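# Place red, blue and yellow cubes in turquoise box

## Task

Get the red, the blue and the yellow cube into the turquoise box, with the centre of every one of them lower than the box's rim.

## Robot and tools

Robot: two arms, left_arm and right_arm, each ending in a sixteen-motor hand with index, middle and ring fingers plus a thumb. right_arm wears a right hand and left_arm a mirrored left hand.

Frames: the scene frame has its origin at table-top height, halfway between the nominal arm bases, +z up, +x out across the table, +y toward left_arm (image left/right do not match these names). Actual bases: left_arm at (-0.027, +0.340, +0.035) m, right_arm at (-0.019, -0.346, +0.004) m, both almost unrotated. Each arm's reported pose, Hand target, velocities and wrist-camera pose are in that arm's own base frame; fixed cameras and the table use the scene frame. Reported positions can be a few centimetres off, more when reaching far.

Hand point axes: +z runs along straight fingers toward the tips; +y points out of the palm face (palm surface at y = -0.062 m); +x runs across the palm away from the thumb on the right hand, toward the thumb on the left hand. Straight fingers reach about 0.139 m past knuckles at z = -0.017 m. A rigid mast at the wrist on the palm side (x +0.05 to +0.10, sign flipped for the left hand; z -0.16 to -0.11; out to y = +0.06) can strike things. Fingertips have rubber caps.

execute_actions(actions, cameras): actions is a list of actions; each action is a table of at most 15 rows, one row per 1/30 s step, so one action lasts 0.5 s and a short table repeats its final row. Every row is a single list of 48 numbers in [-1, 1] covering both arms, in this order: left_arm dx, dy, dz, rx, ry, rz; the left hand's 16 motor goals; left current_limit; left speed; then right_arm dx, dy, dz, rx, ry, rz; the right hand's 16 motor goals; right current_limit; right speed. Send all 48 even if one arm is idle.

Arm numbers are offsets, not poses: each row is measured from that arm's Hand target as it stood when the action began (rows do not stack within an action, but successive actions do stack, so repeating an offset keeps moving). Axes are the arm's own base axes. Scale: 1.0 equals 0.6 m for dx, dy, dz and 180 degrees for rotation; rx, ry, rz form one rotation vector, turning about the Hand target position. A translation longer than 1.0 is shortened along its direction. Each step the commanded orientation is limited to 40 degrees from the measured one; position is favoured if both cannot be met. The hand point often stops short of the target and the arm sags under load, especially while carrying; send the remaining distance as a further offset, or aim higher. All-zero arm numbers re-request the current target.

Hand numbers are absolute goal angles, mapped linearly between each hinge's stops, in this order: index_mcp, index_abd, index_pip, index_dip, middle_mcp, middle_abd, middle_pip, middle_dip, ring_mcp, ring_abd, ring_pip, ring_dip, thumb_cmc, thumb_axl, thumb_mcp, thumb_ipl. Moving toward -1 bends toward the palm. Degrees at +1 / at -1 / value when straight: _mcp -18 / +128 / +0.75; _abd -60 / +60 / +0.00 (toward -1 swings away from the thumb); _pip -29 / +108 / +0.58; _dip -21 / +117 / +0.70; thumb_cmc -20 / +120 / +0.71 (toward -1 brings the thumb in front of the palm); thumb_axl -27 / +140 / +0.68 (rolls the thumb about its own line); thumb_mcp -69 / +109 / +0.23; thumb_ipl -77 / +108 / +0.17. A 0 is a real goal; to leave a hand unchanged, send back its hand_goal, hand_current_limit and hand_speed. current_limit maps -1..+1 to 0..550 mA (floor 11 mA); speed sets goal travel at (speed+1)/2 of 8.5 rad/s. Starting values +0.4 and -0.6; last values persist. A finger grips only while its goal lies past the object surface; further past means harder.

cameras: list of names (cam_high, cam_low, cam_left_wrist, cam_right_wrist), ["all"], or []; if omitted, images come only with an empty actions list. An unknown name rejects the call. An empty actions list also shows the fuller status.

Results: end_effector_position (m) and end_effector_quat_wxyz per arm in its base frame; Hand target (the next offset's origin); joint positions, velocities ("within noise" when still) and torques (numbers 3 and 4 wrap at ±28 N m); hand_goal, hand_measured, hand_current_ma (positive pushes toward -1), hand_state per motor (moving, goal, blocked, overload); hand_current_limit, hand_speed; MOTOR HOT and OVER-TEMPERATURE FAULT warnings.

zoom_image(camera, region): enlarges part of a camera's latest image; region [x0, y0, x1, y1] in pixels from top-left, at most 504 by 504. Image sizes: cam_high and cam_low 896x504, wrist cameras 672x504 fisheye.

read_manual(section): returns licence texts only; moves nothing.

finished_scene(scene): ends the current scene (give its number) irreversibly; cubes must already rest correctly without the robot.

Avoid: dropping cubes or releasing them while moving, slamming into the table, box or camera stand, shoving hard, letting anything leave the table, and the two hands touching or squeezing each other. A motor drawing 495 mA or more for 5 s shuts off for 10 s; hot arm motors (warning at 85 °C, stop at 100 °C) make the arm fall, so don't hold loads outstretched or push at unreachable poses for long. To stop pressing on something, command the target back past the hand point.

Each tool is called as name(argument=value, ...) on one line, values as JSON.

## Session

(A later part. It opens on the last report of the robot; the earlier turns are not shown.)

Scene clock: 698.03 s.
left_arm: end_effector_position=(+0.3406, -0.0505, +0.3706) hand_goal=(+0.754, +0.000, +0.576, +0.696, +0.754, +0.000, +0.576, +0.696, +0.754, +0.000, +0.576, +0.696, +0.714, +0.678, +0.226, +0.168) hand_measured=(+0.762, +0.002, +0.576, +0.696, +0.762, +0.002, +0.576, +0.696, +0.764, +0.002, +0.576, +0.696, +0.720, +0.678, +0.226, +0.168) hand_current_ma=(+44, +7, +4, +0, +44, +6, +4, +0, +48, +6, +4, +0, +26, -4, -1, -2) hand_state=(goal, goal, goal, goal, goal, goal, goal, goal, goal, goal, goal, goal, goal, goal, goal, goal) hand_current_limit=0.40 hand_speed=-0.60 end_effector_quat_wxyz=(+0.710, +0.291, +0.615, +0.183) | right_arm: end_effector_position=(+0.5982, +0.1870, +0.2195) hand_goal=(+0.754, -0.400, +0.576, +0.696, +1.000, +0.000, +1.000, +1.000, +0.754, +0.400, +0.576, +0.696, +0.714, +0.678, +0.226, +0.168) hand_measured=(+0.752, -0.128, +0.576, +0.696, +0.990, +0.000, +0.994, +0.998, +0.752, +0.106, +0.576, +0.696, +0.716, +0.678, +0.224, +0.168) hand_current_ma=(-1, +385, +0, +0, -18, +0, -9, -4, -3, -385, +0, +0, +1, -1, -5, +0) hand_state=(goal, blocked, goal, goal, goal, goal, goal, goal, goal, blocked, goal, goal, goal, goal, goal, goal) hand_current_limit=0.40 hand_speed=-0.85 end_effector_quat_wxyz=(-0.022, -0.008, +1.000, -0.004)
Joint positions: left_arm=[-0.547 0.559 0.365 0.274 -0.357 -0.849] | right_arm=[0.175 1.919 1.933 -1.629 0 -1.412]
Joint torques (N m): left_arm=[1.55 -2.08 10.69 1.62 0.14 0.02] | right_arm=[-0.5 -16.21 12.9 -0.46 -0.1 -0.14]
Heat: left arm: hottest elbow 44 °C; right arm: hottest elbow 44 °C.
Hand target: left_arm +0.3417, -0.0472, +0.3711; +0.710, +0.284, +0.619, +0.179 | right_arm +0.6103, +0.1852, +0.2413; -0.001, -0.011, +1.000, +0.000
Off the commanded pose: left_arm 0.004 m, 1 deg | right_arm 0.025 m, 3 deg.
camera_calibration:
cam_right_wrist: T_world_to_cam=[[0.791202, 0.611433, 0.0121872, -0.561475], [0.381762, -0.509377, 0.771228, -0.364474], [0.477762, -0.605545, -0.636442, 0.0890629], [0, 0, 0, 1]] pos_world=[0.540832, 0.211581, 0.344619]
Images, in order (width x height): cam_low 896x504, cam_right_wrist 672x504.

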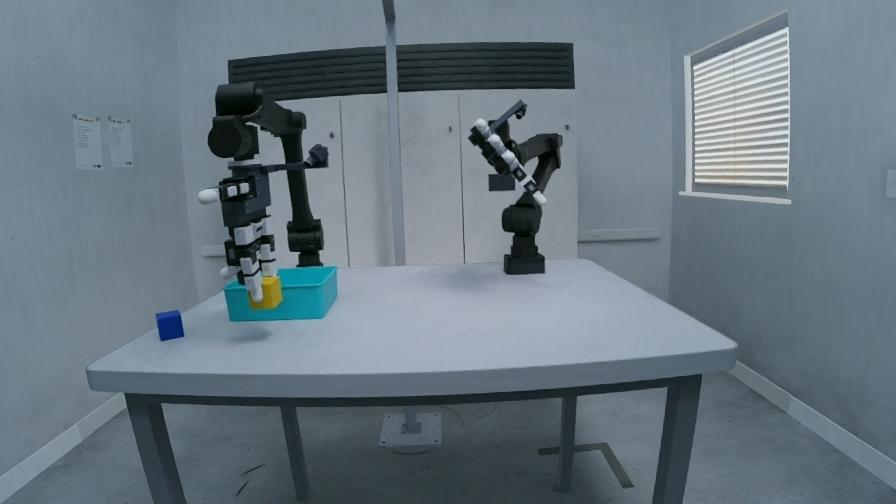

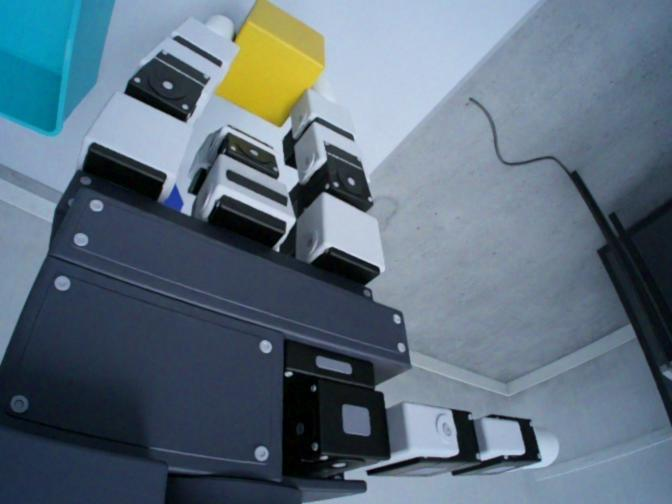

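execute_actions(actions=[[[0,0,0,0,0,0,0.754,0,0.576,0.696,0.754,0,0.576,0.696,0.754,0,0.576,0.696,0.714,0.678,0.226,0.168,0.4,-0.6,-0.03,-0.01,0.08,0,0,0,0.754,-0.4,0.576,0.696,1,0,1,1,0.754,0.4,0.576,0.696,0.714,0.678,0.226,0.168,0.4,-0.85]],[[0,0,0,0,0,0,0.754,0,0.576,0.696,0.754,0,0.576,0.696,0.754,0,0.576,0.696,0.714,0.678,0.226,0.168,0.4,-0.6,-0.09,-0.025,0,0,0,0,0.754,-0.4,0.576,0.696,1,0,1,1,0.754,0.4,0.576,0.696,0.714,0.678,0.226,0.168,0.4,-0.85]],[[0,0,0,0,0,0,0.754,0,0.576,0.696,0.754,0,0.576,0.696,0.754,0,0.576,0.696,0.714,0.678,0.226,0.168,0.4,-0.6,-0.09,-0.025,0,0,0,0,0.754,-0.4,0.576,0.696,1,0,1,1,0.754,0.4,0.576,0.696,0.714,0.678,0.226,0.168,0.4,-0.85]],[[0,0,0,0,0,0,0.754,0,0.576,0.696,0.754,0,0.576,0.696,0.754,0,0.576,0.696,0.714,0.678,0.226,0.168,0.4,-0.6,-0.09,-0.025,0,0,0,0,0.754,-0.4,0.576,0.696,1,0,1,1,0.754,0.4,0.576,0.696,0.714,0.678,0.226,0.168,0.4,-0.85]],[[0,0,0,0,0,0,0.754,0,0.576,0.696,0.754,0,0.576,0.696,0.754,0,0.576,0.696,0.714,0.678,0.226,0.168,0.4,-0.6,-0.088,-0.03,0,0,0,0,0.754,-0.4,0.576,0.696,1,0,1,1,0.754,0.4,0.576,0.696,0.714,0.678,0.226,0.168,0.4,-0.85]]], cameras=["cam_high","cam_low","cam_right_wrist"])

Scene clock: 714.50 s.
left_arm: end_effector_position=(+0.3406, -0.0505, +0.3706) hand_goal=(+0.754, +0.000, +0.576, +0.696, +0.754, +0.000, +0.576, +0.696, +0.754, +0.000, +0.576, +0.696, +0.714, +0.678, +0.226, +0.168) hand_measured=(+0.762, +0.002, +0.576, +0.696, +0.762, +0.002, +0.576, +0.696, +0.764, +0.002, +0.576, +0.696, +0.720, +0.678, +0.226, +0.168) hand_current_ma=(+44, +7, +4, +0, +44, +6, +4, +0, +48, +6, +4, +0, +26, -4, -1, -2) hand_state=(goal, goal, goal, goal, goal, goal, goal, goal, goal, goal, goal, goal, goal, goal, goal, goal) hand_current_limit=0.40 hand_speed=-0.60 end_effector_quat_wxyz=(+0.710, +0.291, +0.615, +0.183) | right_arm: end_effector_position=(+0.3786, +0.1206, +0.2883) hand_goal=(+0.754, -0.400, +0.576, +0.696, +1.000, +0.000, +1.000, +1.000, +0.754, +0.400, +0.576, +0.696, +0.714, +0.678, +0.226, +0.168) hand_measured=(+0.752, -0.130, +0.576, +0.696, +0.990, +0.000, +0.994, +0.998, +0.752, +0.106, +0.576, +0.696, +0.716, +0.678, +0.224, +0.168) hand_current_ma=(-1, +385, +0, +0, -18, +0, -9, -4, -3, -385, +0, +0, +1, -1, -5, +0) hand_state=(goal, blocked, goal, goal, goal, goal, goal, goal, goal, blocked, goal, goal, goal, goal, goal, goal) hand_current_limit=0.40 hand_speed=-0.85 end_effector_quat_wxyz=(+0.000, -0.010, +1.000, +0.000)
Joint positions: left_arm=[-0.547 0.559 0.365 0.274 -0.357 -0.849] | right_arm=[0.099 1.279 1.34 -1.631 0 -1.492]
Joint torques (N m): left_arm=[1.61 -2.08 10.69 1.62 0.13 0.03] | right_arm=[-1.08 -7.59 8.73 -0.12 -0.11 -0.16]
Heat: left arm: hottest elbow 44 °C; right arm: hottest elbow 46 °C.
Hand target: left_arm +0.3417, -0.0472, +0.3711; +0.710, +0.284, +0.619, +0.179 | right_arm +0.3775, +0.1162, +0.2895; +0.000, -0.010, +1.000, +0.000
Off the commanded pose: left_arm 0.004 m, 1 deg | right_arm 0.005 m, 0 deg.
camera_calibration:
cam_right_wrist: T_world_to_cam=[[0.787462, 0.61417, 0.0519523, -0.358253], [0.349345, -0.514175, 0.783314, -0.358169], [0.507801, -0.598681, -0.619451, 0.180419], [0, 0, 0, 1]] pos_world=[0.315618, 0.14388, 0.410932]
Images, in order (width x height): cam_high 896x504, cam_low 896x504, cam_right_wrist 672x504.

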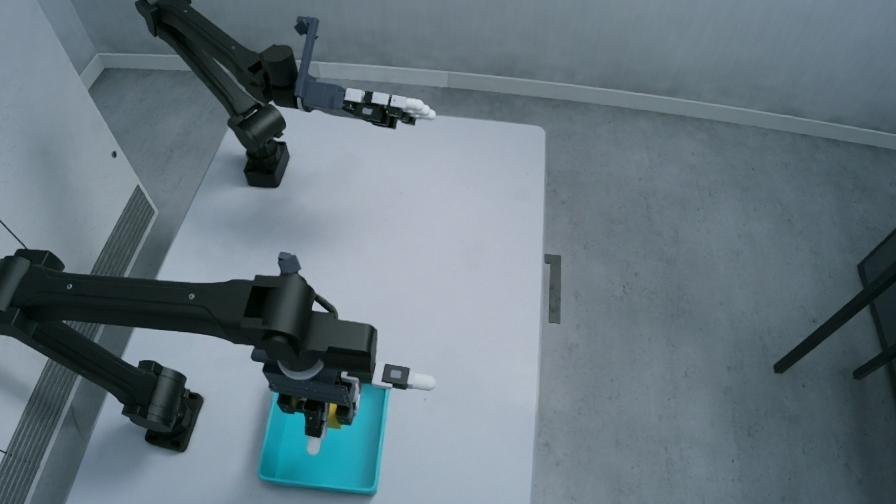

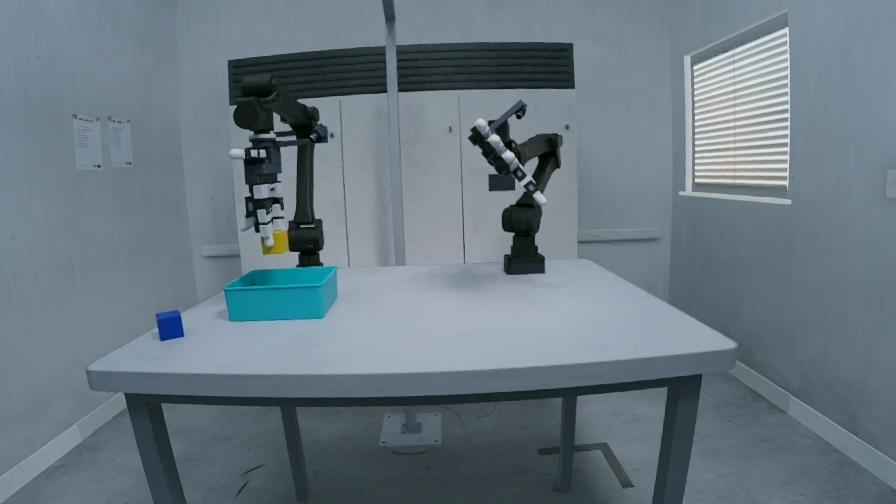

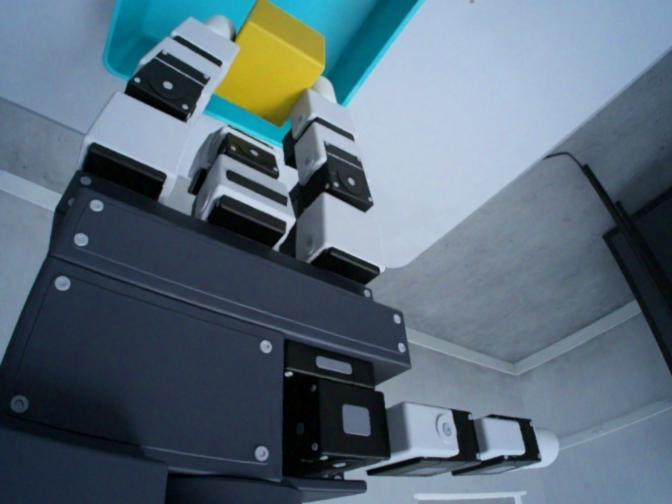

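execute_actions(actions=[[[0,0,0,0,0,0,0.754,0,0.576,0.696,0.754,0,0.576,0.696,0.754,0,0.576,0.696,0.714,0.678,0.226,0.168,0.4,-0.6,-0.0133,-0.005,-0.07,0,0,0,0.754,-0.4,0.576,0.696,1,0,1,1,0.754,0.4,0.576,0.696,0.714,0.678,0.226,0.168,0.4,-0.85]],[[0,0,0,0,0,0,0.754,0,0.576,0.696,0.754,0,0.576,0.696,0.754,0,0.576,0.696,0.714,0.678,0.226,0.168,0.4,-0.6,0,0,-0.09,0,0,0,0.754,-0.4,0.576,0.696,1,0,1,1,0.754,0.4,0.576,0.696,0.714,0.678,0.226,0.168,0.4,-0.85]],[[0,0,0,0,0,0,0.754,0,0.576,0.696,0.754,0,0.576,0.696,0.754,0,0.576,0.696,0.714,0.678,0.226,0.168,0.4,-0.6,0,0,-0.05,0,0,0,0.754,-0.4,0.576,0.696,1,0,1,1,0.754,0.4,0.576,0.696,0.714,0.678,0.226,0.168,0.4,-0.85]],[[0,0,0,0,0,0,0.754,0,0.576,0.696,0.754,0,0.576,0.696,0.754,0,0.576,0.696,0.714,0.678,0.226,0.168,0.4,-0.6,0,0,-0.025,0,0,0,0.754,-0.4,0.576,0.696,1,0,1,1,0.754,0.4,0.576,0.696,0.714,0.678,0.226,0.168,0.4,-0.85]]], cameras=["cam_high","cam_low","cam_right_wrist"])

Scene clock: 734.30 s.
left_arm: end_effector_position=(+0.3406, -0.0505, +0.3706) hand_goal=(+0.754, +0.000, +0.576, +0.696, +0.754, +0.000, +0.576, +0.696, +0.754, +0.000, +0.576, +0.696, +0.714, +0.678, +0.226, +0.168) hand_measured=(+0.762, +0.002, +0.576, +0.696, +0.762, +0.002, +0.576, +0.696, +0.764, +0.002, +0.576, +0.696, +0.720, +0.678, +0.226, +0.168) hand_current_ma=(+44, +7, +4, +0, +44, +6, +4, +0, +48, +6, +4, +0, +26, -4, -1, -2) hand_state=(goal, goal, goal, goal, goal, goal, goal, goal, goal, goal, goal, goal, goal, goal, goal, goal) hand_current_limit=0.40 hand_speed=-0.60 end_effector_quat_wxyz=(+0.710, +0.291, +0.615, +0.183) | right_arm: end_effector_position=(+0.3660, +0.1177, +0.1514) hand_goal=(+0.754, -0.400, +0.576, +0.696, +1.000, +0.000, +1.000, +1.000, +0.754, +0.400, +0.576, +0.696, +0.714, +0.678, +0.226, +0.168) hand_measured=(+0.752, -0.130, +0.576, +0.696, +0.990, +0.000, +0.994, +0.998, +0.752, +0.106, +0.576, +0.696, +0.716, +0.678, +0.224, +0.168) hand_current_ma=(-1, +385, +0, +0, -18, +0, -9, -4, -3, -385, +0, +0, +1, -1, -5, +0) hand_state=(goal, blocked, goal, goal, goal, goal, goal, goal, goal, blocked, goal, goal, goal, goal, goal, goal) hand_current_limit=0.40 hand_speed=-0.85 end_effector_quat_wxyz=(-0.001, -0.011, +1.000, +0.000)
Joint positions: left_arm=[-0.547 0.559 0.365 0.274 -0.357 -0.849] | right_arm=[0.094 1.292 0.988 -1.269 0 -1.499]
Joint torques (N m): left_arm=[1.55 -2.08 10.7 1.62 0.14 0.03] | right_arm=[-1.08 -5.95 8.25 0.36 -0.11 -0.15]
Heat: left arm: hottest elbow 45 °C; right arm: hottest elbow 44 °C.
Hand target: left_arm +0.3417, -0.0472, +0.3711; +0.710, +0.284, +0.619, +0.179 | right_arm +0.3694, +0.1133, +0.1483; -0.001, -0.011, +1.000, +0.000
Off the commanded pose: left_arm 0.004 m, 1 deg | right_arm 0.006 m, 0 deg.
camera_calibration:
cam_right_wrist: T_world_to_cam=[[0.785935, 0.616276, 0.0500989, -0.338941], [0.352447, -0.513097, 0.782632, -0.249162], [0.508023, -0.597441, -0.620466, 0.100166], [0, 0, 0, 1]] pos_world=[0.303316, 0.14088, 0.274132]
Images, in order (width x height): cam_high 896x504, cam_low 896x504, cam_right_wrist 672x504.

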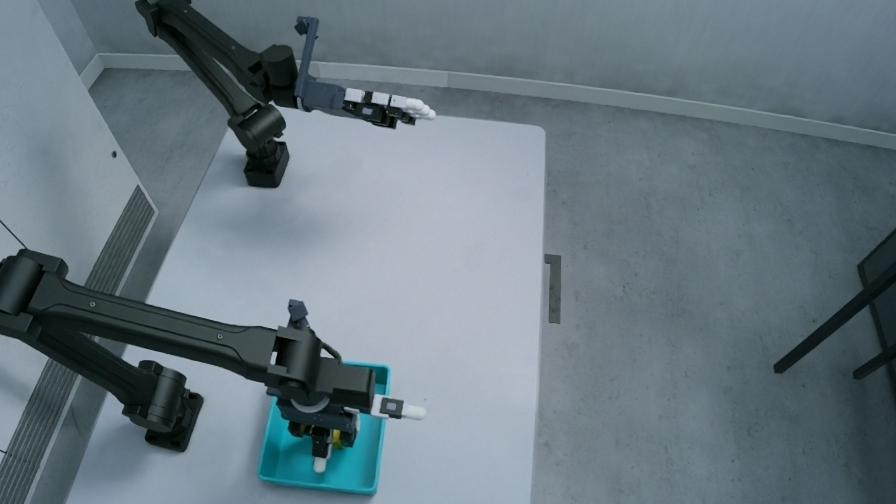

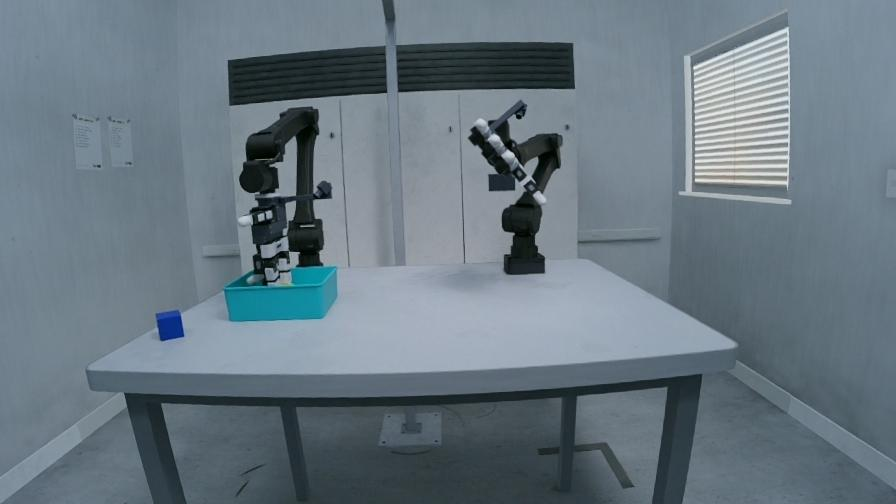

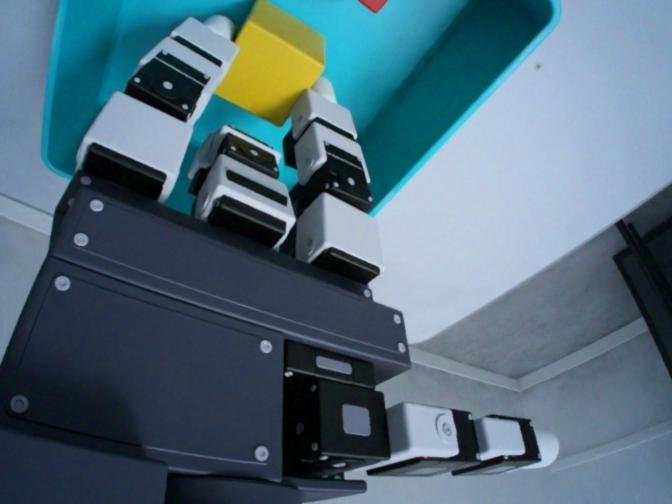

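execute_actions(actions=[[[0,0,0,0,0,0,0.754,0,0.576,0.696,0.754,0,0.576,0.696,0.754,0,0.576,0.696,0.714,0.678,0.226,0.168,0.4,-0.6,0,0,0,0,0,0,0.754,-0.1,0.576,0.696,1,0,1,1,0.754,0.1,0.576,0.696,0.714,0.678,0.226,0.168,0.4,-0.85]],[[0,0,0,0,0,0,0.754,0,0.576,0.696,0.754,0,0.576,0.696,0.754,0,0.576,0.696,0.714,0.678,0.226,0.168,0.4,-0.6,0,0,0,0,0,0,0.754,0.04,0.576,0.696,1,0,1,1,0.754,-0.1,0.576,0.696,0.714,0.678,0.226,0.168,0.4,-0.85]],[[0,0,0,0,0,0,0.754,0,0.576,0.696,0.754,0,0.576,0.696,0.754,0,0.576,0.696,0.714,0.678,0.226,0.168,0.4,-0.6,0,0,0.07,0,0,0,0.754,0.04,0.576,0.696,1,0,1,1,0.754,-0.1,0.576,0.696,0.714,0.678,0.226,0.168,0.4,-0.6]],[[0,0,0,0,0,0,0.754,0,0.576,0.696,0.754,0,0.576,0.696,0.754,0,0.576,0.696,0.714,0.678,0.226,0.168,0.4,-0.6,0,0,0.1,0,0,0,0.754,0.08,0.576,0.696,1,0,1,1,0.754,-0.1,0.576,0.696,0.714,0.678,0.226,0.168,0.4,-0.6]],[[0,0,0,0,0,0,0.754,0,0.576,0.696,0.754,0,0.576,0.696,0.754,0,0.576,0.696,0.714,0.678,0.226,0.168,0.4,-0.6,0.05,-0.05,0.05,0,0,0,0.754,0.08,0.576,0.696,1,0,1,1,0.754,-0.1,0.576,0.696,0.714,0.678,0.226,0.168,0.4,-0.6]],[[0,0,0,0,0,0,0.754,0,0.576,0.696,0.754,0,0.576,0.696,0.754,0,0.576,0.696,0.714,0.678,0.226,0.168,0.4,-0.6,0.08,-0.08,0,0,0,0,0.754,0.08,0.576,0.696,1,0,1,1,0.754,-0.1,0.576,0.696,0.714,0.678,0.226,0.168,0.4,-0.6]],[[0,0,0,0,0,0,0.754,0,0.576,0.696,0.754,0,0.576,0.696,0.754,0,0.576,0.696,0.714,0.678,0.226,0.168,0.4,-0.6,0.08,-0.08,0,0,0,0,0.754,0.08,0.576,0.696,1,0,1,1,0.754,-0.1,0.576,0.696,0.714,0.678,0.226,0.168,0.4,-0.6]],[[0,0,0,0,0,0,0.754,0,0.576,0.696,0.754,0,0.576,0.696,0.754,0,0.576,0.696,0.714,0.678,0.226,0.168,0.4,-0.6,0.08,-0.08,0,0,0,0,0.754,0.08,0.576,0.696,1,0,1,1,0.754,-0.1,0.576,0.696,0.714,0.678,0.226,0.168,0.4,-0.6]]], cameras=["cam_high","cam_low","cam_right_wrist"])

zoom_image(camera="cam_right_wrist", region=[130, 0, 420, 150])

Scene clock: 761.97 s.
left_arm: end_effector_position=(+0.3406, -0.0505, +0.3706) hand_goal=(+0.754, +0.000, +0.576, +0.696, +0.754, +0.000, +0.576, +0.696, +0.754, +0.000, +0.576, +0.696, +0.714, +0.678, +0.226, +0.168) hand_measured=(+0.762, +0.002, +0.576, +0.696, +0.762, +0.002, +0.576, +0.696, +0.764, +0.002, +0.576, +0.696, +0.720, +0.678, +0.226, +0.168) hand_current_ma=(+44, +7, +4, +0, +44, +6, +4, +0, +48, +6, +4, +0, +26, -4, -1, -2) hand_state=(goal, goal, goal, goal, goal, goal, goal, goal, goal, goal, goal, goal, goal, goal, goal, goal) hand_current_limit=0.40 hand_speed=-0.60 end_effector_quat_wxyz=(+0.710, +0.291, +0.615, +0.183) | right_arm: end_effector_position=(+0.5330, -0.0590, +0.2682) hand_goal=(+0.754, +0.080, +0.576, +0.696, +1.000, +0.000, +1.000, +1.000, +0.754, -0.100, +0.576, +0.696, +0.714, +0.678, +0.226, +0.168) hand_measured=(+0.752, +0.078, +0.576, +0.696, +0.992, +0.000, +0.994, +0.998, +0.752, -0.098, +0.576, +0.696, +0.714, +0.678, +0.222, +0.168) hand_current_ma=(-2, -2, +0, +0, -15, +0, -8, -4, -2, +2, +0, +0, +0, -1, -5, +0) hand_state=(goal, goal, goal, goal, goal, goal, goal, goal, goal, goal, goal, goal, goal, goal, goal, goal) hand_current_limit=0.40 hand_speed=-0.60 end_effector_quat_wxyz=(-0.013, -0.003, +1.000, +0.002)
Joint positions: left_arm=[-0.547 0.559 0.365 0.274 -0.357 -0.849] | right_arm=[-0.273 1.75 1.815 -1.662 0.002 -1.851]
Joint torques (N m): left_arm=[1.61 -2.08 10.69 1.62 0.13 0.03] | right_arm=[0.21 -12.98 12.52 -0.42 -0.2 -0.16]
Heat: left arm: hottest elbow 45 °C; right arm: hottest elbow 44 °C.
Hand target: left_arm +0.3417, -0.0472, +0.3711; +0.710, +0.284, +0.619, +0.179 | right_arm +0.5434, -0.0607, +0.2805; -0.001, -0.011, +1.000, +0.000
Off the commanded pose: left_arm 0.004 m, 1 deg | right_arm 0.016 m, 2 deg.
camera_calibration:
cam_right_wrist: T_world_to_cam=[[0.796686, 0.603429, 0.0341238, -0.369439], [0.362973, -0.522838, 0.771292, -0.493232], [0.483261, -0.602092, -0.635566, -0.000785465], [0, 0, 0, 1]] pos_world=[0.473737, -0.0354231, 0.392534]
Images, in order (width x height): cam_high 896x504, cam_low 896x504, cam_right_wrist 672x504.

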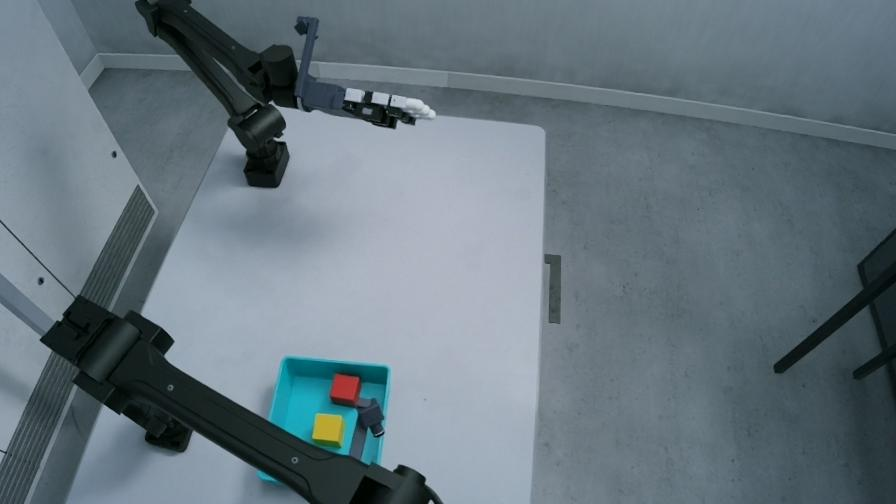

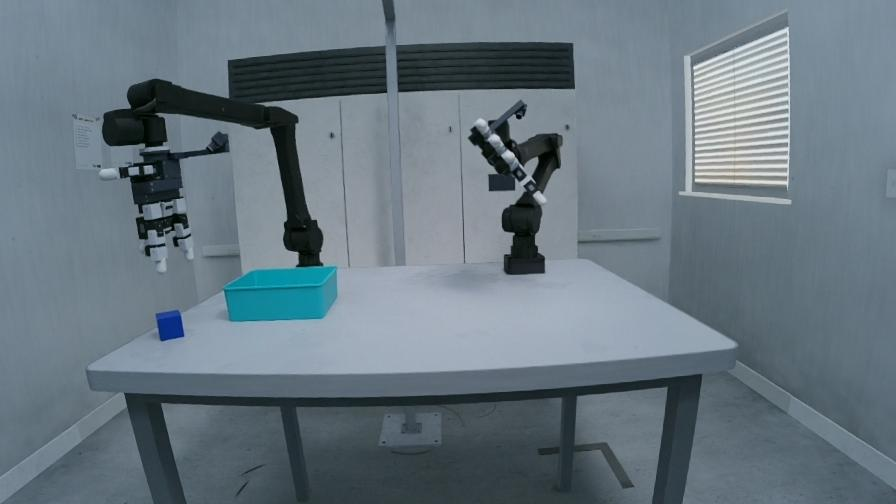

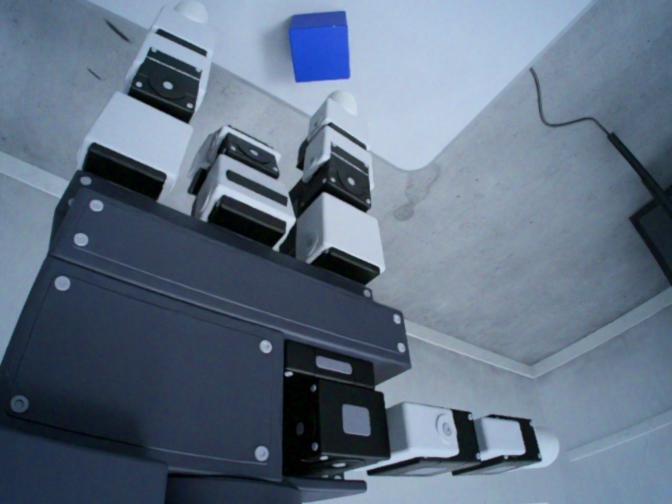

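Scaled by 1.738 from the camera's 672x504 image, which has a finer 960x720 frame.

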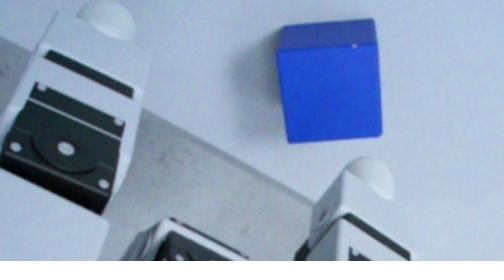

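execute_actions(actions=[[[0,0,0,0,0,0,0.754,0,0.576,0.696,0.754,0,0.576,0.696,0.754,0,0.576,0.696,0.714,0.678,0.226,0.168,0.4,-0.6,0.0467,-0.03,0,0,0,-0.094,0.754,0.08,0.576,0.696,1,0,1,1,0.754,-0.1,0.576,0.696,0.714,0.678,0.226,0.168,0.4,-0.6]],[[0,0,0,0,0,0,0.754,0,0.576,0.696,0.754,0,0.576,0.696,0.754,0,0.576,0.696,0.714,0.678,0.226,0.168,0.4,-0.6,0.0467,-0.03,0,0,0,-0.094,0.754,0.08,0.576,0.696,1,0,1,1,0.754,-0.1,0.576,0.696,0.714,0.678,0.226,0.168,0.4,-0.6]],[[0,0,0,0,0,0,0.754,0,0.576,0.696,0.754,0,0.576,0.696,0.754,0,0.576,0.696,0.714,0.678,0.226,0.168,0.4,-0.6,0.0467,-0.03,-0.04,0,0,-0.094,0.754,0.08,0.576,0.696,1,0,1,1,0.754,-0.1,0.576,0.696,0.714,0.678,0.226,0.168,0.4,-0.6]],[[0,0,0,0,0,0,0.754,0,0.576,0.696,0.754,0,0.576,0.696,0.754,0,0.576,0.696,0.714,0.678,0.226,0.168,0.4,-0.6,0,0,-0.077,0,0,0,0.754,0.08,0.576,0.696,1,0,1,1,0.754,-0.1,0.576,0.696,0.714,0.678,0.226,0.168,0.4,-0.6]]], cameras=["cam_low","cam_right_wrist"])

zoom_image(camera="cam_right_wrist", region=[130, 0, 420, 150])

Scene clock: 794.57 s.
left_arm: end_effector_position=(+0.3406, -0.0505, +0.3706) hand_goal=(+0.754, +0.000, +0.576, +0.696, +0.754, +0.000, +0.576, +0.696, +0.754, +0.000, +0.576, +0.696, +0.714, +0.678, +0.226, +0.168) hand_measured=(+0.762, +0.002, +0.576, +0.696, +0.762, +0.002, +0.576, +0.696, +0.764, +0.002, +0.576, +0.696, +0.720, +0.678, +0.226, +0.168) hand_current_ma=(+44, +7, +4, +0, +44, +6, +4, +0, +48, +6, +4, +0, +26, -4, -1, -2) hand_state=(goal, goal, goal, goal, goal, goal, goal, goal, goal, goal, goal, goal, goal, goal, goal, goal) hand_current_limit=0.40 hand_speed=-0.60 end_effector_quat_wxyz=(+0.710, +0.291, +0.615, +0.183) | right_arm: end_effector_position=(+0.6222, -0.1176, +0.2178) hand_goal=(+0.754, +0.080, +0.576, +0.696, +1.000, +0.000, +1.000, +1.000, +0.754, -0.100, +0.576, +0.696, +0.714, +0.678, +0.226, +0.168) hand_measured=(+0.752, +0.078, +0.576, +0.696, +0.992, +0.000, +0.994, +0.998, +0.752, -0.098, +0.576, +0.696, +0.714, +0.678, +0.222, +0.168) hand_current_ma=(-2, -2, +0, +0, -15, +0, -8, -4, -1, +2, +0, +0, +0, -1, -5, +0) hand_state=(goal, goal, goal, goal, goal, goal, goal, goal, goal, goal, goal, goal, goal, goal, goal, goal) hand_current_limit=0.40 hand_speed=-0.60 end_effector_quat_wxyz=(+0.000, +0.417, +0.909, +0.001)
Joint positions: left_arm=[-0.547 0.559 0.365 0.274 -0.357 -0.849] | right_arm=[-0.279 1.825 1.787 -1.531 -0.003 -0.989]
Joint torques (N m): left_arm=[1.61 -2.08 10.7 1.62 0.13 0.03] | right_arm=[0.91 -14.27 8.72 0.4 0.01 0.07]
Heat: left arm: hottest elbow 45 °C; right arm: hottest elbow 47 °C.
Hand target: left_arm +0.3417, -0.0472, +0.3711; +0.710, +0.284, +0.619, +0.179 | right_arm +0.6274, -0.1147, +0.2102; -0.001, +0.419, +0.908, +0.000
Off the commanded pose: left_arm 0.004 m, 1 deg | right_arm 0.010 m, 0 deg.
camera_calibration:
cam_right_wrist: T_world_to_cam=[[0.974742, -0.216905, 0.0531903, -0.614825], [-0.175897, -0.598863, 0.781296, -0.193194], [-0.137614, -0.770918, -0.62189, 0.25228], [0, 0, 0, 1]] pos_world=[0.60003, -0.0545683, 0.340535]
Images, in order (width x height): cam_low 896x504, cam_right_wrist 672x504.

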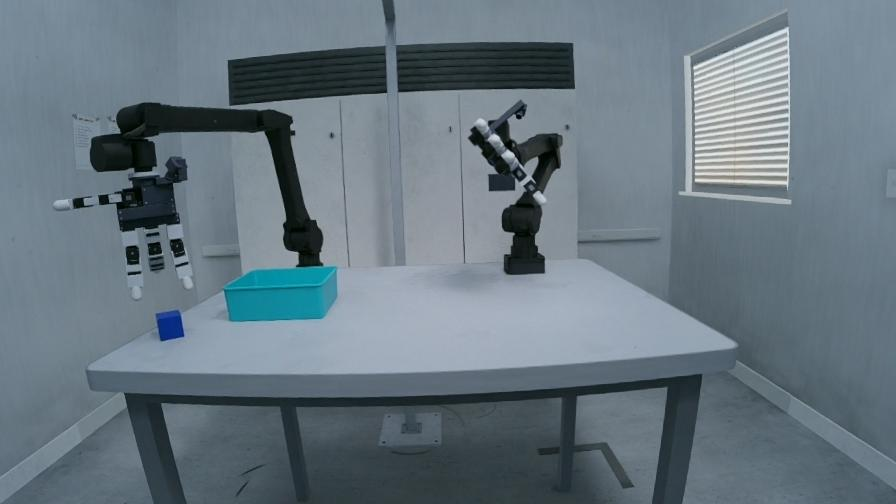

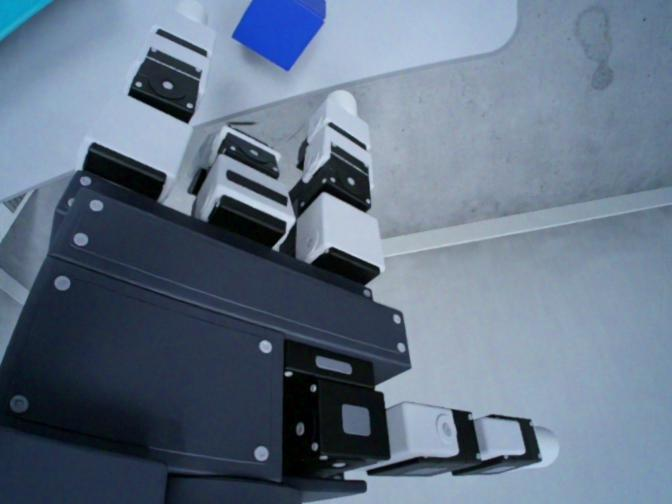

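Scaled by 1.738 from the camera's 672x504 image, which has a finer 960x720 frame.

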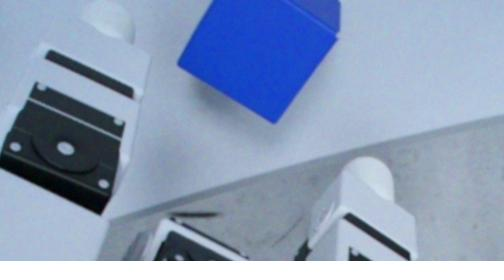

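execute_actions(actions=[[[0,0,0,0,0,0,0.754,0,0.576,0.696,0.754,0,0.576,0.696,0.754,0,0.576,0.696,0.714,0.678,0.226,0.168,0.4,-0.6,0,0.005,-0.055,0,0,-0.005,0.754,0.08,0.576,0.696,1,0,1,1,0.754,-0.1,0.576,0.696,0.714,0.678,0.226,0.168,0.4,-0.6]],[[0,0,0,0,0,0,0.754,0,0.576,0.696,0.754,0,0.576,0.696,0.754,0,0.576,0.696,0.714,0.678,0.226,0.168,0.4,-0.6,0,0,-0.04,0,0,0,0.754,0.08,0.576,0.696,1,0,1,1,0.754,-0.1,0.576,0.696,0.714,0.678,0.226,0.168,0.4,-0.6]],[[0,0,0,0,0,0,0.754,0,0.576,0.696,0.754,0,0.576,0.696,0.754,0,0.576,0.696,0.714,0.678,0.226,0.168,0.4,-0.6,0,0,-0.028,0,0,0,0.754,0.08,0.576,0.696,1,0,1,1,0.754,-0.1,0.576,0.696,0.714,0.678,0.226,0.168,0.4,-0.6]]], cameras=["cam_low","cam_right_wrist"])

zoom_image(camera="cam_right_wrist", region=[130, 0, 420, 150])

zoom_image(camera="cam_low", region=[80, 220, 240, 360])

Scene clock: 819.43 s.
left_arm: end_effector_position=(+0.3406, -0.0505, +0.3706) hand_goal=(+0.754, +0.000, +0.576, +0.696, +0.754, +0.000, +0.576, +0.696, +0.754, +0.000, +0.576, +0.696, +0.714, +0.678, +0.226, +0.168) hand_measured=(+0.762, +0.002, +0.576, +0.696, +0.762, +0.002, +0.576, +0.696, +0.764, +0.002, +0.576, +0.696, +0.720, +0.678, +0.226, +0.168) hand_current_ma=(+44, +7, +4, +0, +44, +6, +4, +0, +48, +6, +4, +0, +26, -4, -1, -2) hand_state=(goal, goal, goal, goal, goal, goal, goal, goal, goal, goal, goal, goal, goal, goal, goal, goal) hand_current_limit=0.40 hand_speed=-0.60 end_effector_quat_wxyz=(+0.710, +0.291, +0.615, +0.183) | right_arm: end_effector_position=(+0.6234, -0.1176, +0.1487) hand_goal=(+0.754, +0.080, +0.576, +0.696, +1.000, +0.000, +1.000, +1.000, +0.754, -0.100, +0.576, +0.696, +0.714, +0.678, +0.226, +0.168) hand_measured=(+0.752, +0.078, +0.576, +0.696, +0.992, +0.000, +0.994, +0.998, +0.752, -0.098, +0.576, +0.696, +0.714, +0.678, +0.222, +0.168) hand_current_ma=(-2, -2, +0, +0, -15, +0, -8, -4, -1, +2, +0, +0, +0, -1, -5, +0) hand_state=(goal, goal, goal, goal, goal, goal, goal, goal, goal, goal, goal, goal, goal, goal, goal, goal) hand_current_limit=0.40 hand_speed=-0.60 end_effector_quat_wxyz=(+0.005, +0.427, +0.904, +0.002)
Joint positions: left_arm=[-0.547 0.559 0.365 0.274 -0.357 -0.849] | right_arm=[-0.276 1.844 1.629 -1.346 -0.002 -0.966]
Joint torques (N m): left_arm=[1.55 -2.08 10.69 1.62 0.13 0.02] | right_arm=[1.2 -13.68 8.27 0.4 0.01 0.08]
Heat: left arm: hottest elbow 45 °C; right arm: hottest elbow 46 °C.
Hand target: left_arm +0.3417, -0.0472, +0.3711; +0.710, +0.284, +0.619, +0.179 | right_arm +0.6274, -0.1118, +0.1364; -0.001, +0.426, +0.905, +0.000
Off the commanded pose: left_arm 0.004 m, 1 deg | right_arm 0.014 m, 1 deg.
camera_calibration:
cam_right_wrist: T_world_to_cam=[[0.969695, -0.23646, 0.061472, -0.612592], [-0.194161, -0.593102, 0.781365, -0.126905], [-0.148303, -0.769621, -0.621039, 0.216128], [0, 0, 0, 1]] pos_world=[0.601439, -0.0537846, 0.27104]
Images, in order (width x height): cam_low 896x504, cam_right_wrist 672x504.

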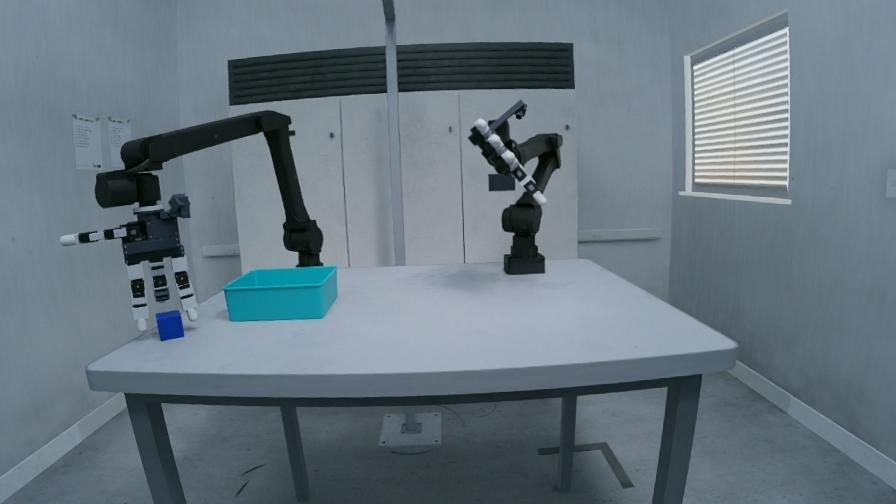

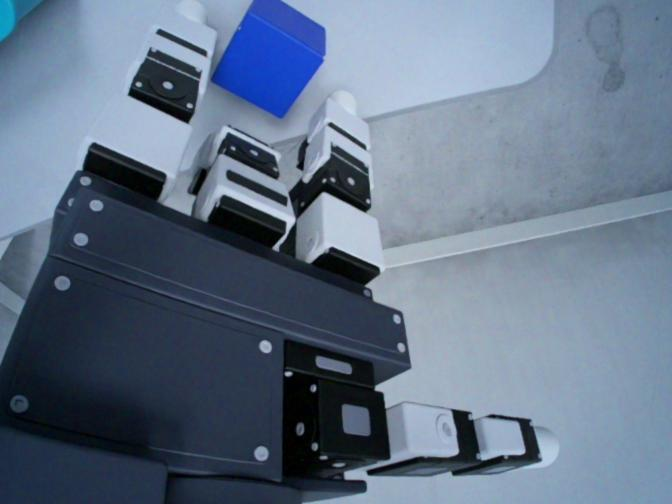

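Scaled by 1.738 from the camera's 672x504 image, which has a finer 960x720 frame.

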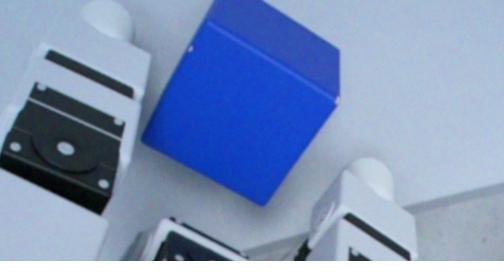

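Scaled by 3.150.

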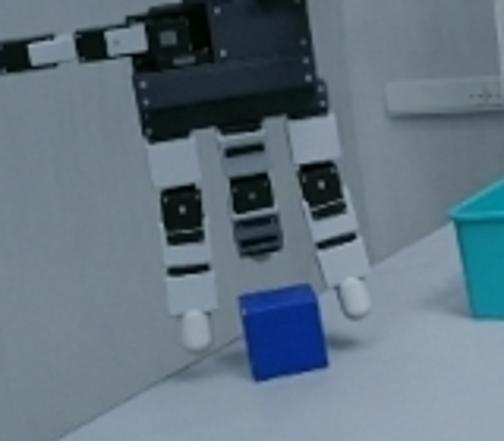

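execute_actions(actions=[[[0,0,0,0,0,0,0.754,0,0.576,0.696,0.754,0,0.576,0.696,0.754,0,0.576,0.696,0.714,0.678,0.226,0.168,0.4,-0.6,0,0.004,-0.015,0,0,0,0.754,0.08,0.576,0.696,1,0,1,1,0.754,-0.1,0.576,0.696,0.714,0.678,0.226,0.168,0.4,-0.6]],[[0,0,0,0,0,0,0.754,0,0.576,0.696,0.754,0,0.576,0.696,0.754,0,0.576,0.696,0.714,0.678,0.226,0.168,0.4,-0.6,0,0,0,0,0,0,0.754,-0.15,0.576,0.696,1,0,1,1,0.754,0.15,0.576,0.696,0.714,0.678,0.226,0.168,0.4,-0.85]],[[0,0,0,0,0,0,0.754,0,0.576,0.696,0.754,0,0.576,0.696,0.754,0,0.576,0.696,0.714,0.678,0.226,0.168,0.4,-0.6,0,0,0,0,0,0,0.754,-0.4,0.576,0.696,1,0,1,1,0.754,0.4,0.576,0.696,0.714,0.678,0.226,0.168,0.4,-0.85]],[[0,0,0,0,0,0,0.754,0,0.576,0.696,0.754,0,0.576,0.696,0.754,0,0.576,0.696,0.714,0.678,0.226,0.168,0.4,-0.6,0,0,0.02,0,0,0,0.754,-0.4,0.576,0.696,1,0,1,1,0.754,0.4,0.576,0.696,0.714,0.678,0.226,0.168,0.4,-0.85]],[[0,0,0,0,0,0,0.754,0,0.576,0.696,0.754,0,0.576,0.696,0.754,0,0.576,0.696,0.714,0.678,0.226,0.168,0.4,-0.6,0,0,0.05,0,0,0,0.754,-0.4,0.576,0.696,1,0,1,1,0.754,0.4,0.576,0.696,0.714,0.678,0.226,0.168,0.4,-0.85]]], cameras=["cam_low","cam_right_wrist"])

zoom_image(camera="cam_low", region=[80, 200, 240, 360])

Scene clock: 837.57 s.
left_arm: end_effector_position=(+0.3406, -0.0505, +0.3706) hand_goal=(+0.754, +0.000, +0.576, +0.696, +0.754, +0.000, +0.576, +0.696, +0.754, +0.000, +0.576, +0.696, +0.714, +0.678, +0.226, +0.168) hand_measured=(+0.762, +0.002, +0.576, +0.696, +0.762, +0.002, +0.576, +0.696, +0.764, +0.002, +0.576, +0.696, +0.720, +0.678, +0.226, +0.168) hand_current_ma=(+44, +7, +4, +0, +44, +6, +4, +0, +48, +6, +4, +0, +26, -4, -1, -2) hand_state=(goal, goal, goal, goal, goal, goal, goal, goal, goal, goal, goal, goal, goal, goal, goal, goal) hand_current_limit=0.40 hand_speed=-0.60 end_effector_quat_wxyz=(+0.710, +0.291, +0.615, +0.183) | right_arm: end_effector_position=(+0.6097, -0.1111, +0.1428) hand_goal=(+0.754, -0.400, +0.576, +0.696, +1.000, +0.000, +1.000, +1.000, +0.754, +0.400, +0.576, +0.696, +0.714, +0.678, +0.226, +0.168) hand_measured=(+0.752, -0.084, +0.576, +0.696, +0.992, +0.000, +0.994, +0.998, +0.752, +0.064, +0.576, +0.696, +0.714, +0.678, +0.222, +0.168) hand_current_ma=(-1, +385, +0, +0, -15, +0, -8, -4, -3, -385, +0, +0, +0, -1, -5, +0) hand_state=(goal, blocked, goal, goal, goal, goal, goal, goal, goal, blocked, goal, goal, goal, goal, goal, goal) hand_current_limit=0.40 hand_speed=-0.85 end_effector_quat_wxyz=(-0.026, +0.426, +0.904, -0.003)
Joint positions: left_arm=[-0.547 0.559 0.365 0.274 -0.357 -0.849] | right_arm=[-0.272 1.846 1.626 -1.403 -0.002 -0.962]
Joint torques (N m): left_arm=[1.61 -2.02 10.7 1.62 0.13 0.03] | right_arm=[1.2 -15.44 12.46 -0.44 -0.02 0.08]
Heat: left arm: hottest elbow 45 °C; right arm: hottest elbow 46 °C.
Hand target: left_arm +0.3417, -0.0472, +0.3711; +0.710, +0.284, +0.619, +0.179 | right_arm +0.6275, -0.1093, +0.1693; -0.001, +0.426, +0.905, +0.000
Off the commanded pose: left_arm 0.004 m, 1 deg | right_arm 0.032 m, 3 deg.
camera_calibration:
cam_right_wrist: T_world_to_cam=[[0.971606, -0.236606, 0.0000810565, -0.58996], [-0.147663, -0.606099, 0.781562, -0.150963], [-0.184874, -0.759382, -0.623827, 0.239272], [0, 0, 0, 1]] pos_world=[0.595152, -0.0493879, 0.267299]
Images, in order (width x height): cam_low 896x504, cam_right_wrist 672x504.

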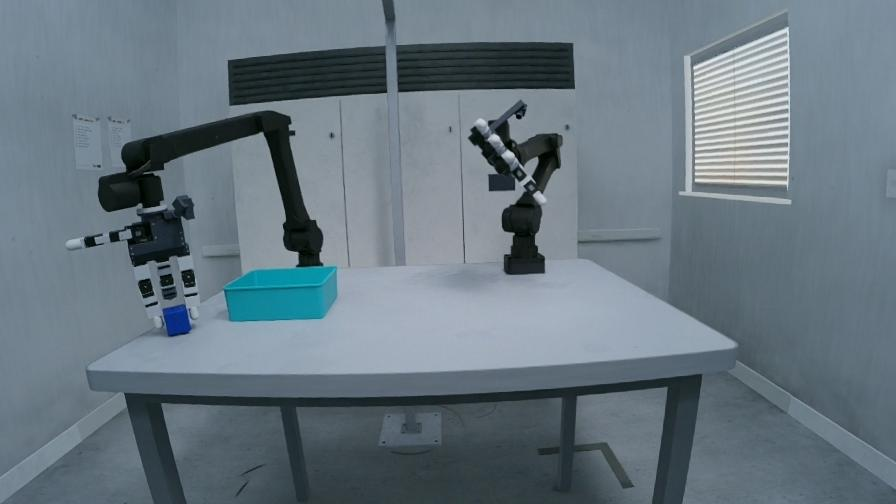

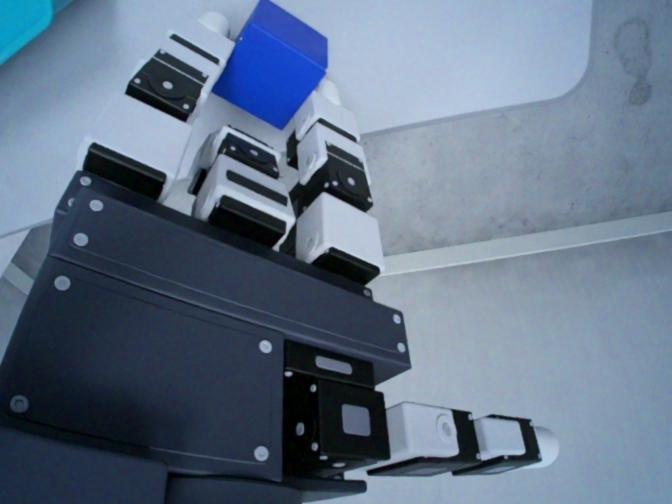

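Scaled by 3.150.

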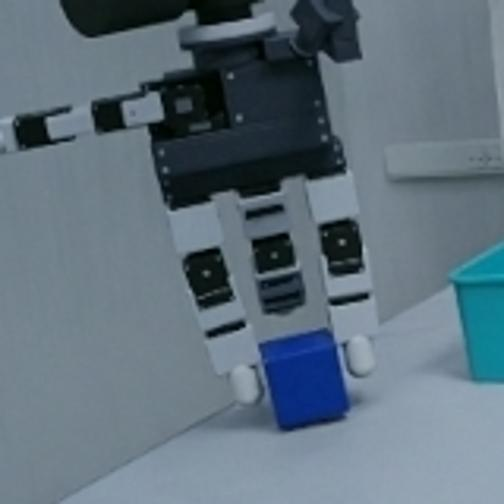

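execute_actions(actions=[[[0,0,0,0,0,0,0.754,0,0.576,0.696,0.754,0,0.576,0.696,0.754,0,0.576,0.696,0.714,0.678,0.226,0.168,0.4,-0.6,0,0,0.05,0,0,0,0.754,-0.4,0.576,0.696,1,0,1,1,0.754,0.4,0.576,0.696,0.714,0.678,0.226,0.168,0.4,-0.85]],[[0,0,0,0,0,0,0.754,0,0.576,0.696,0.754,0,0.576,0.696,0.754,0,0.576,0.696,0.714,0.678,0.226,0.168,0.4,-0.6,0,0,0.06,0,0,0,0.754,-0.4,0.576,0.696,1,0,1,1,0.754,0.4,0.576,0.696,0.714,0.678,0.226,0.168,0.4,-0.85]]], cameras=["cam_low","cam_right_wrist"])

zoom_image(camera="cam_low", region=[80, 200, 240, 360])

zoom_image(camera="cam_right_wrist", region=[130, 0, 420, 150])

Scene clock: 850.77 s.
left_arm: end_effector_position=(+0.3406, -0.0505, +0.3706) hand_goal=(+0.754, +0.000, +0.576, +0.696, +0.754, +0.000, +0.576, +0.696, +0.754, +0.000, +0.576, +0.696, +0.714, +0.678, +0.226, +0.168) hand_measured=(+0.762, +0.002, +0.576, +0.696, +0.762, +0.002, +0.576, +0.696, +0.764, +0.002, +0.576, +0.696, +0.720, +0.678, +0.226, +0.168) hand_current_ma=(+44, +7, +4, +0, +44, +6, +4, +0, +48, +6, +4, +0, +26, -4, -1, -2) hand_state=(goal, goal, goal, goal, goal, goal, goal, goal, goal, goal, goal, goal, goal, goal, goal, goal) hand_current_limit=0.40 hand_speed=-0.60 end_effector_quat_wxyz=(+0.710, +0.291, +0.615, +0.183) | right_arm: end_effector_position=(+0.6137, -0.1122, +0.2083) hand_goal=(+0.754, -0.400, +0.576, +0.696, +1.000, +0.000, +1.000, +1.000, +0.754, +0.400, +0.576, +0.696, +0.714, +0.678, +0.226, +0.168) hand_measured=(+0.752, -0.084, +0.576, +0.696, +0.992, +0.000, +0.994, +0.998, +0.752, +0.064, +0.576, +0.696, +0.714, +0.678, +0.222, +0.168) hand_current_ma=(-1, +385, +0, +0, -15, +0, -8, -4, -3, -385, +0, +0, +0, -1, -5, +0) hand_state=(goal, blocked, goal, goal, goal, goal, goal, goal, goal, blocked, goal, goal, goal, goal, goal, goal) hand_current_limit=0.40 hand_speed=-0.85 end_effector_quat_wxyz=(-0.026, +0.426, +0.904, -0.003)
Joint positions: left_arm=[-0.547 0.559 0.365 0.274 -0.357 -0.849] | right_arm=[-0.272 1.833 1.781 -1.57 -0.002 -0.962]
Joint torques (N m): left_arm=[1.55 -2.08 10.69 1.62 0.14 0.03] | right_arm=[1.26 -15.56 12.68 -0.53 -0.02 0.07]
Heat: left arm: hottest elbow 45 °C; right arm: hottest elbow 46 °C.
Hand target: left_arm +0.3417, -0.0472, +0.3711; +0.710, +0.284, +0.619, +0.179 | right_arm +0.6274, -0.1093, +0.2354; -0.001, +0.426, +0.905, +0.000
Off the commanded pose: left_arm 0.004 m, 1 deg | right_arm 0.030 m, 3 deg.
camera_calibration:
cam_right_wrist: T_world_to_cam=[[0.971616, -0.236564, 0.000524681, -0.594167], [-0.14797, -0.606009, 0.781574, -0.202062], [-0.184574, -0.759467, -0.623812, 0.27983], [0, 0, 0, 1]] pos_world=[0.599052, -0.0504879, 0.332799]
Images, in order (width x height): cam_low 896x504, cam_right_wrist 672x504.

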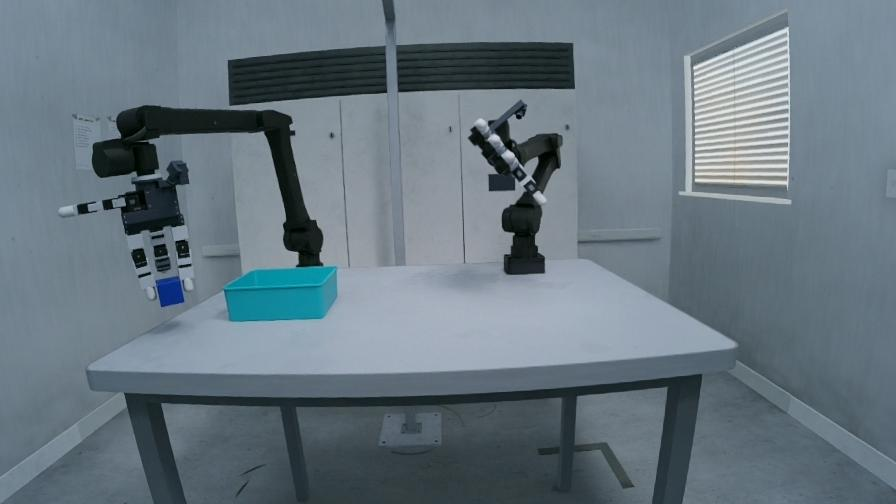

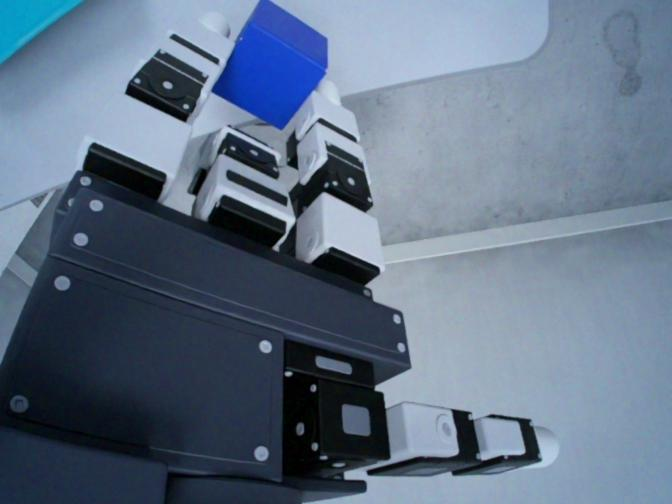

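Scaled by 3.150.

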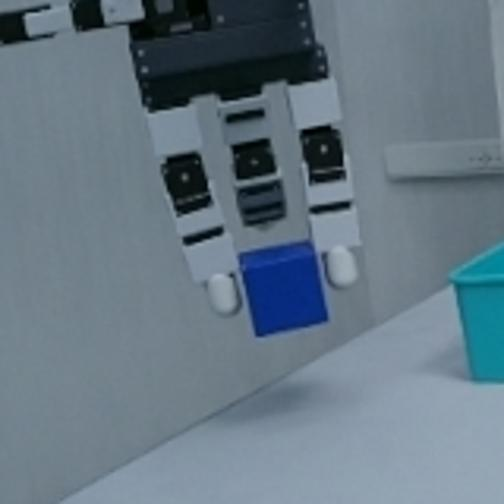

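Scaled by 1.738 from the camera's 672x504 image, which has a finer 960x720 frame.

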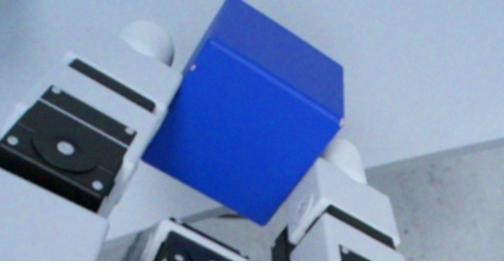

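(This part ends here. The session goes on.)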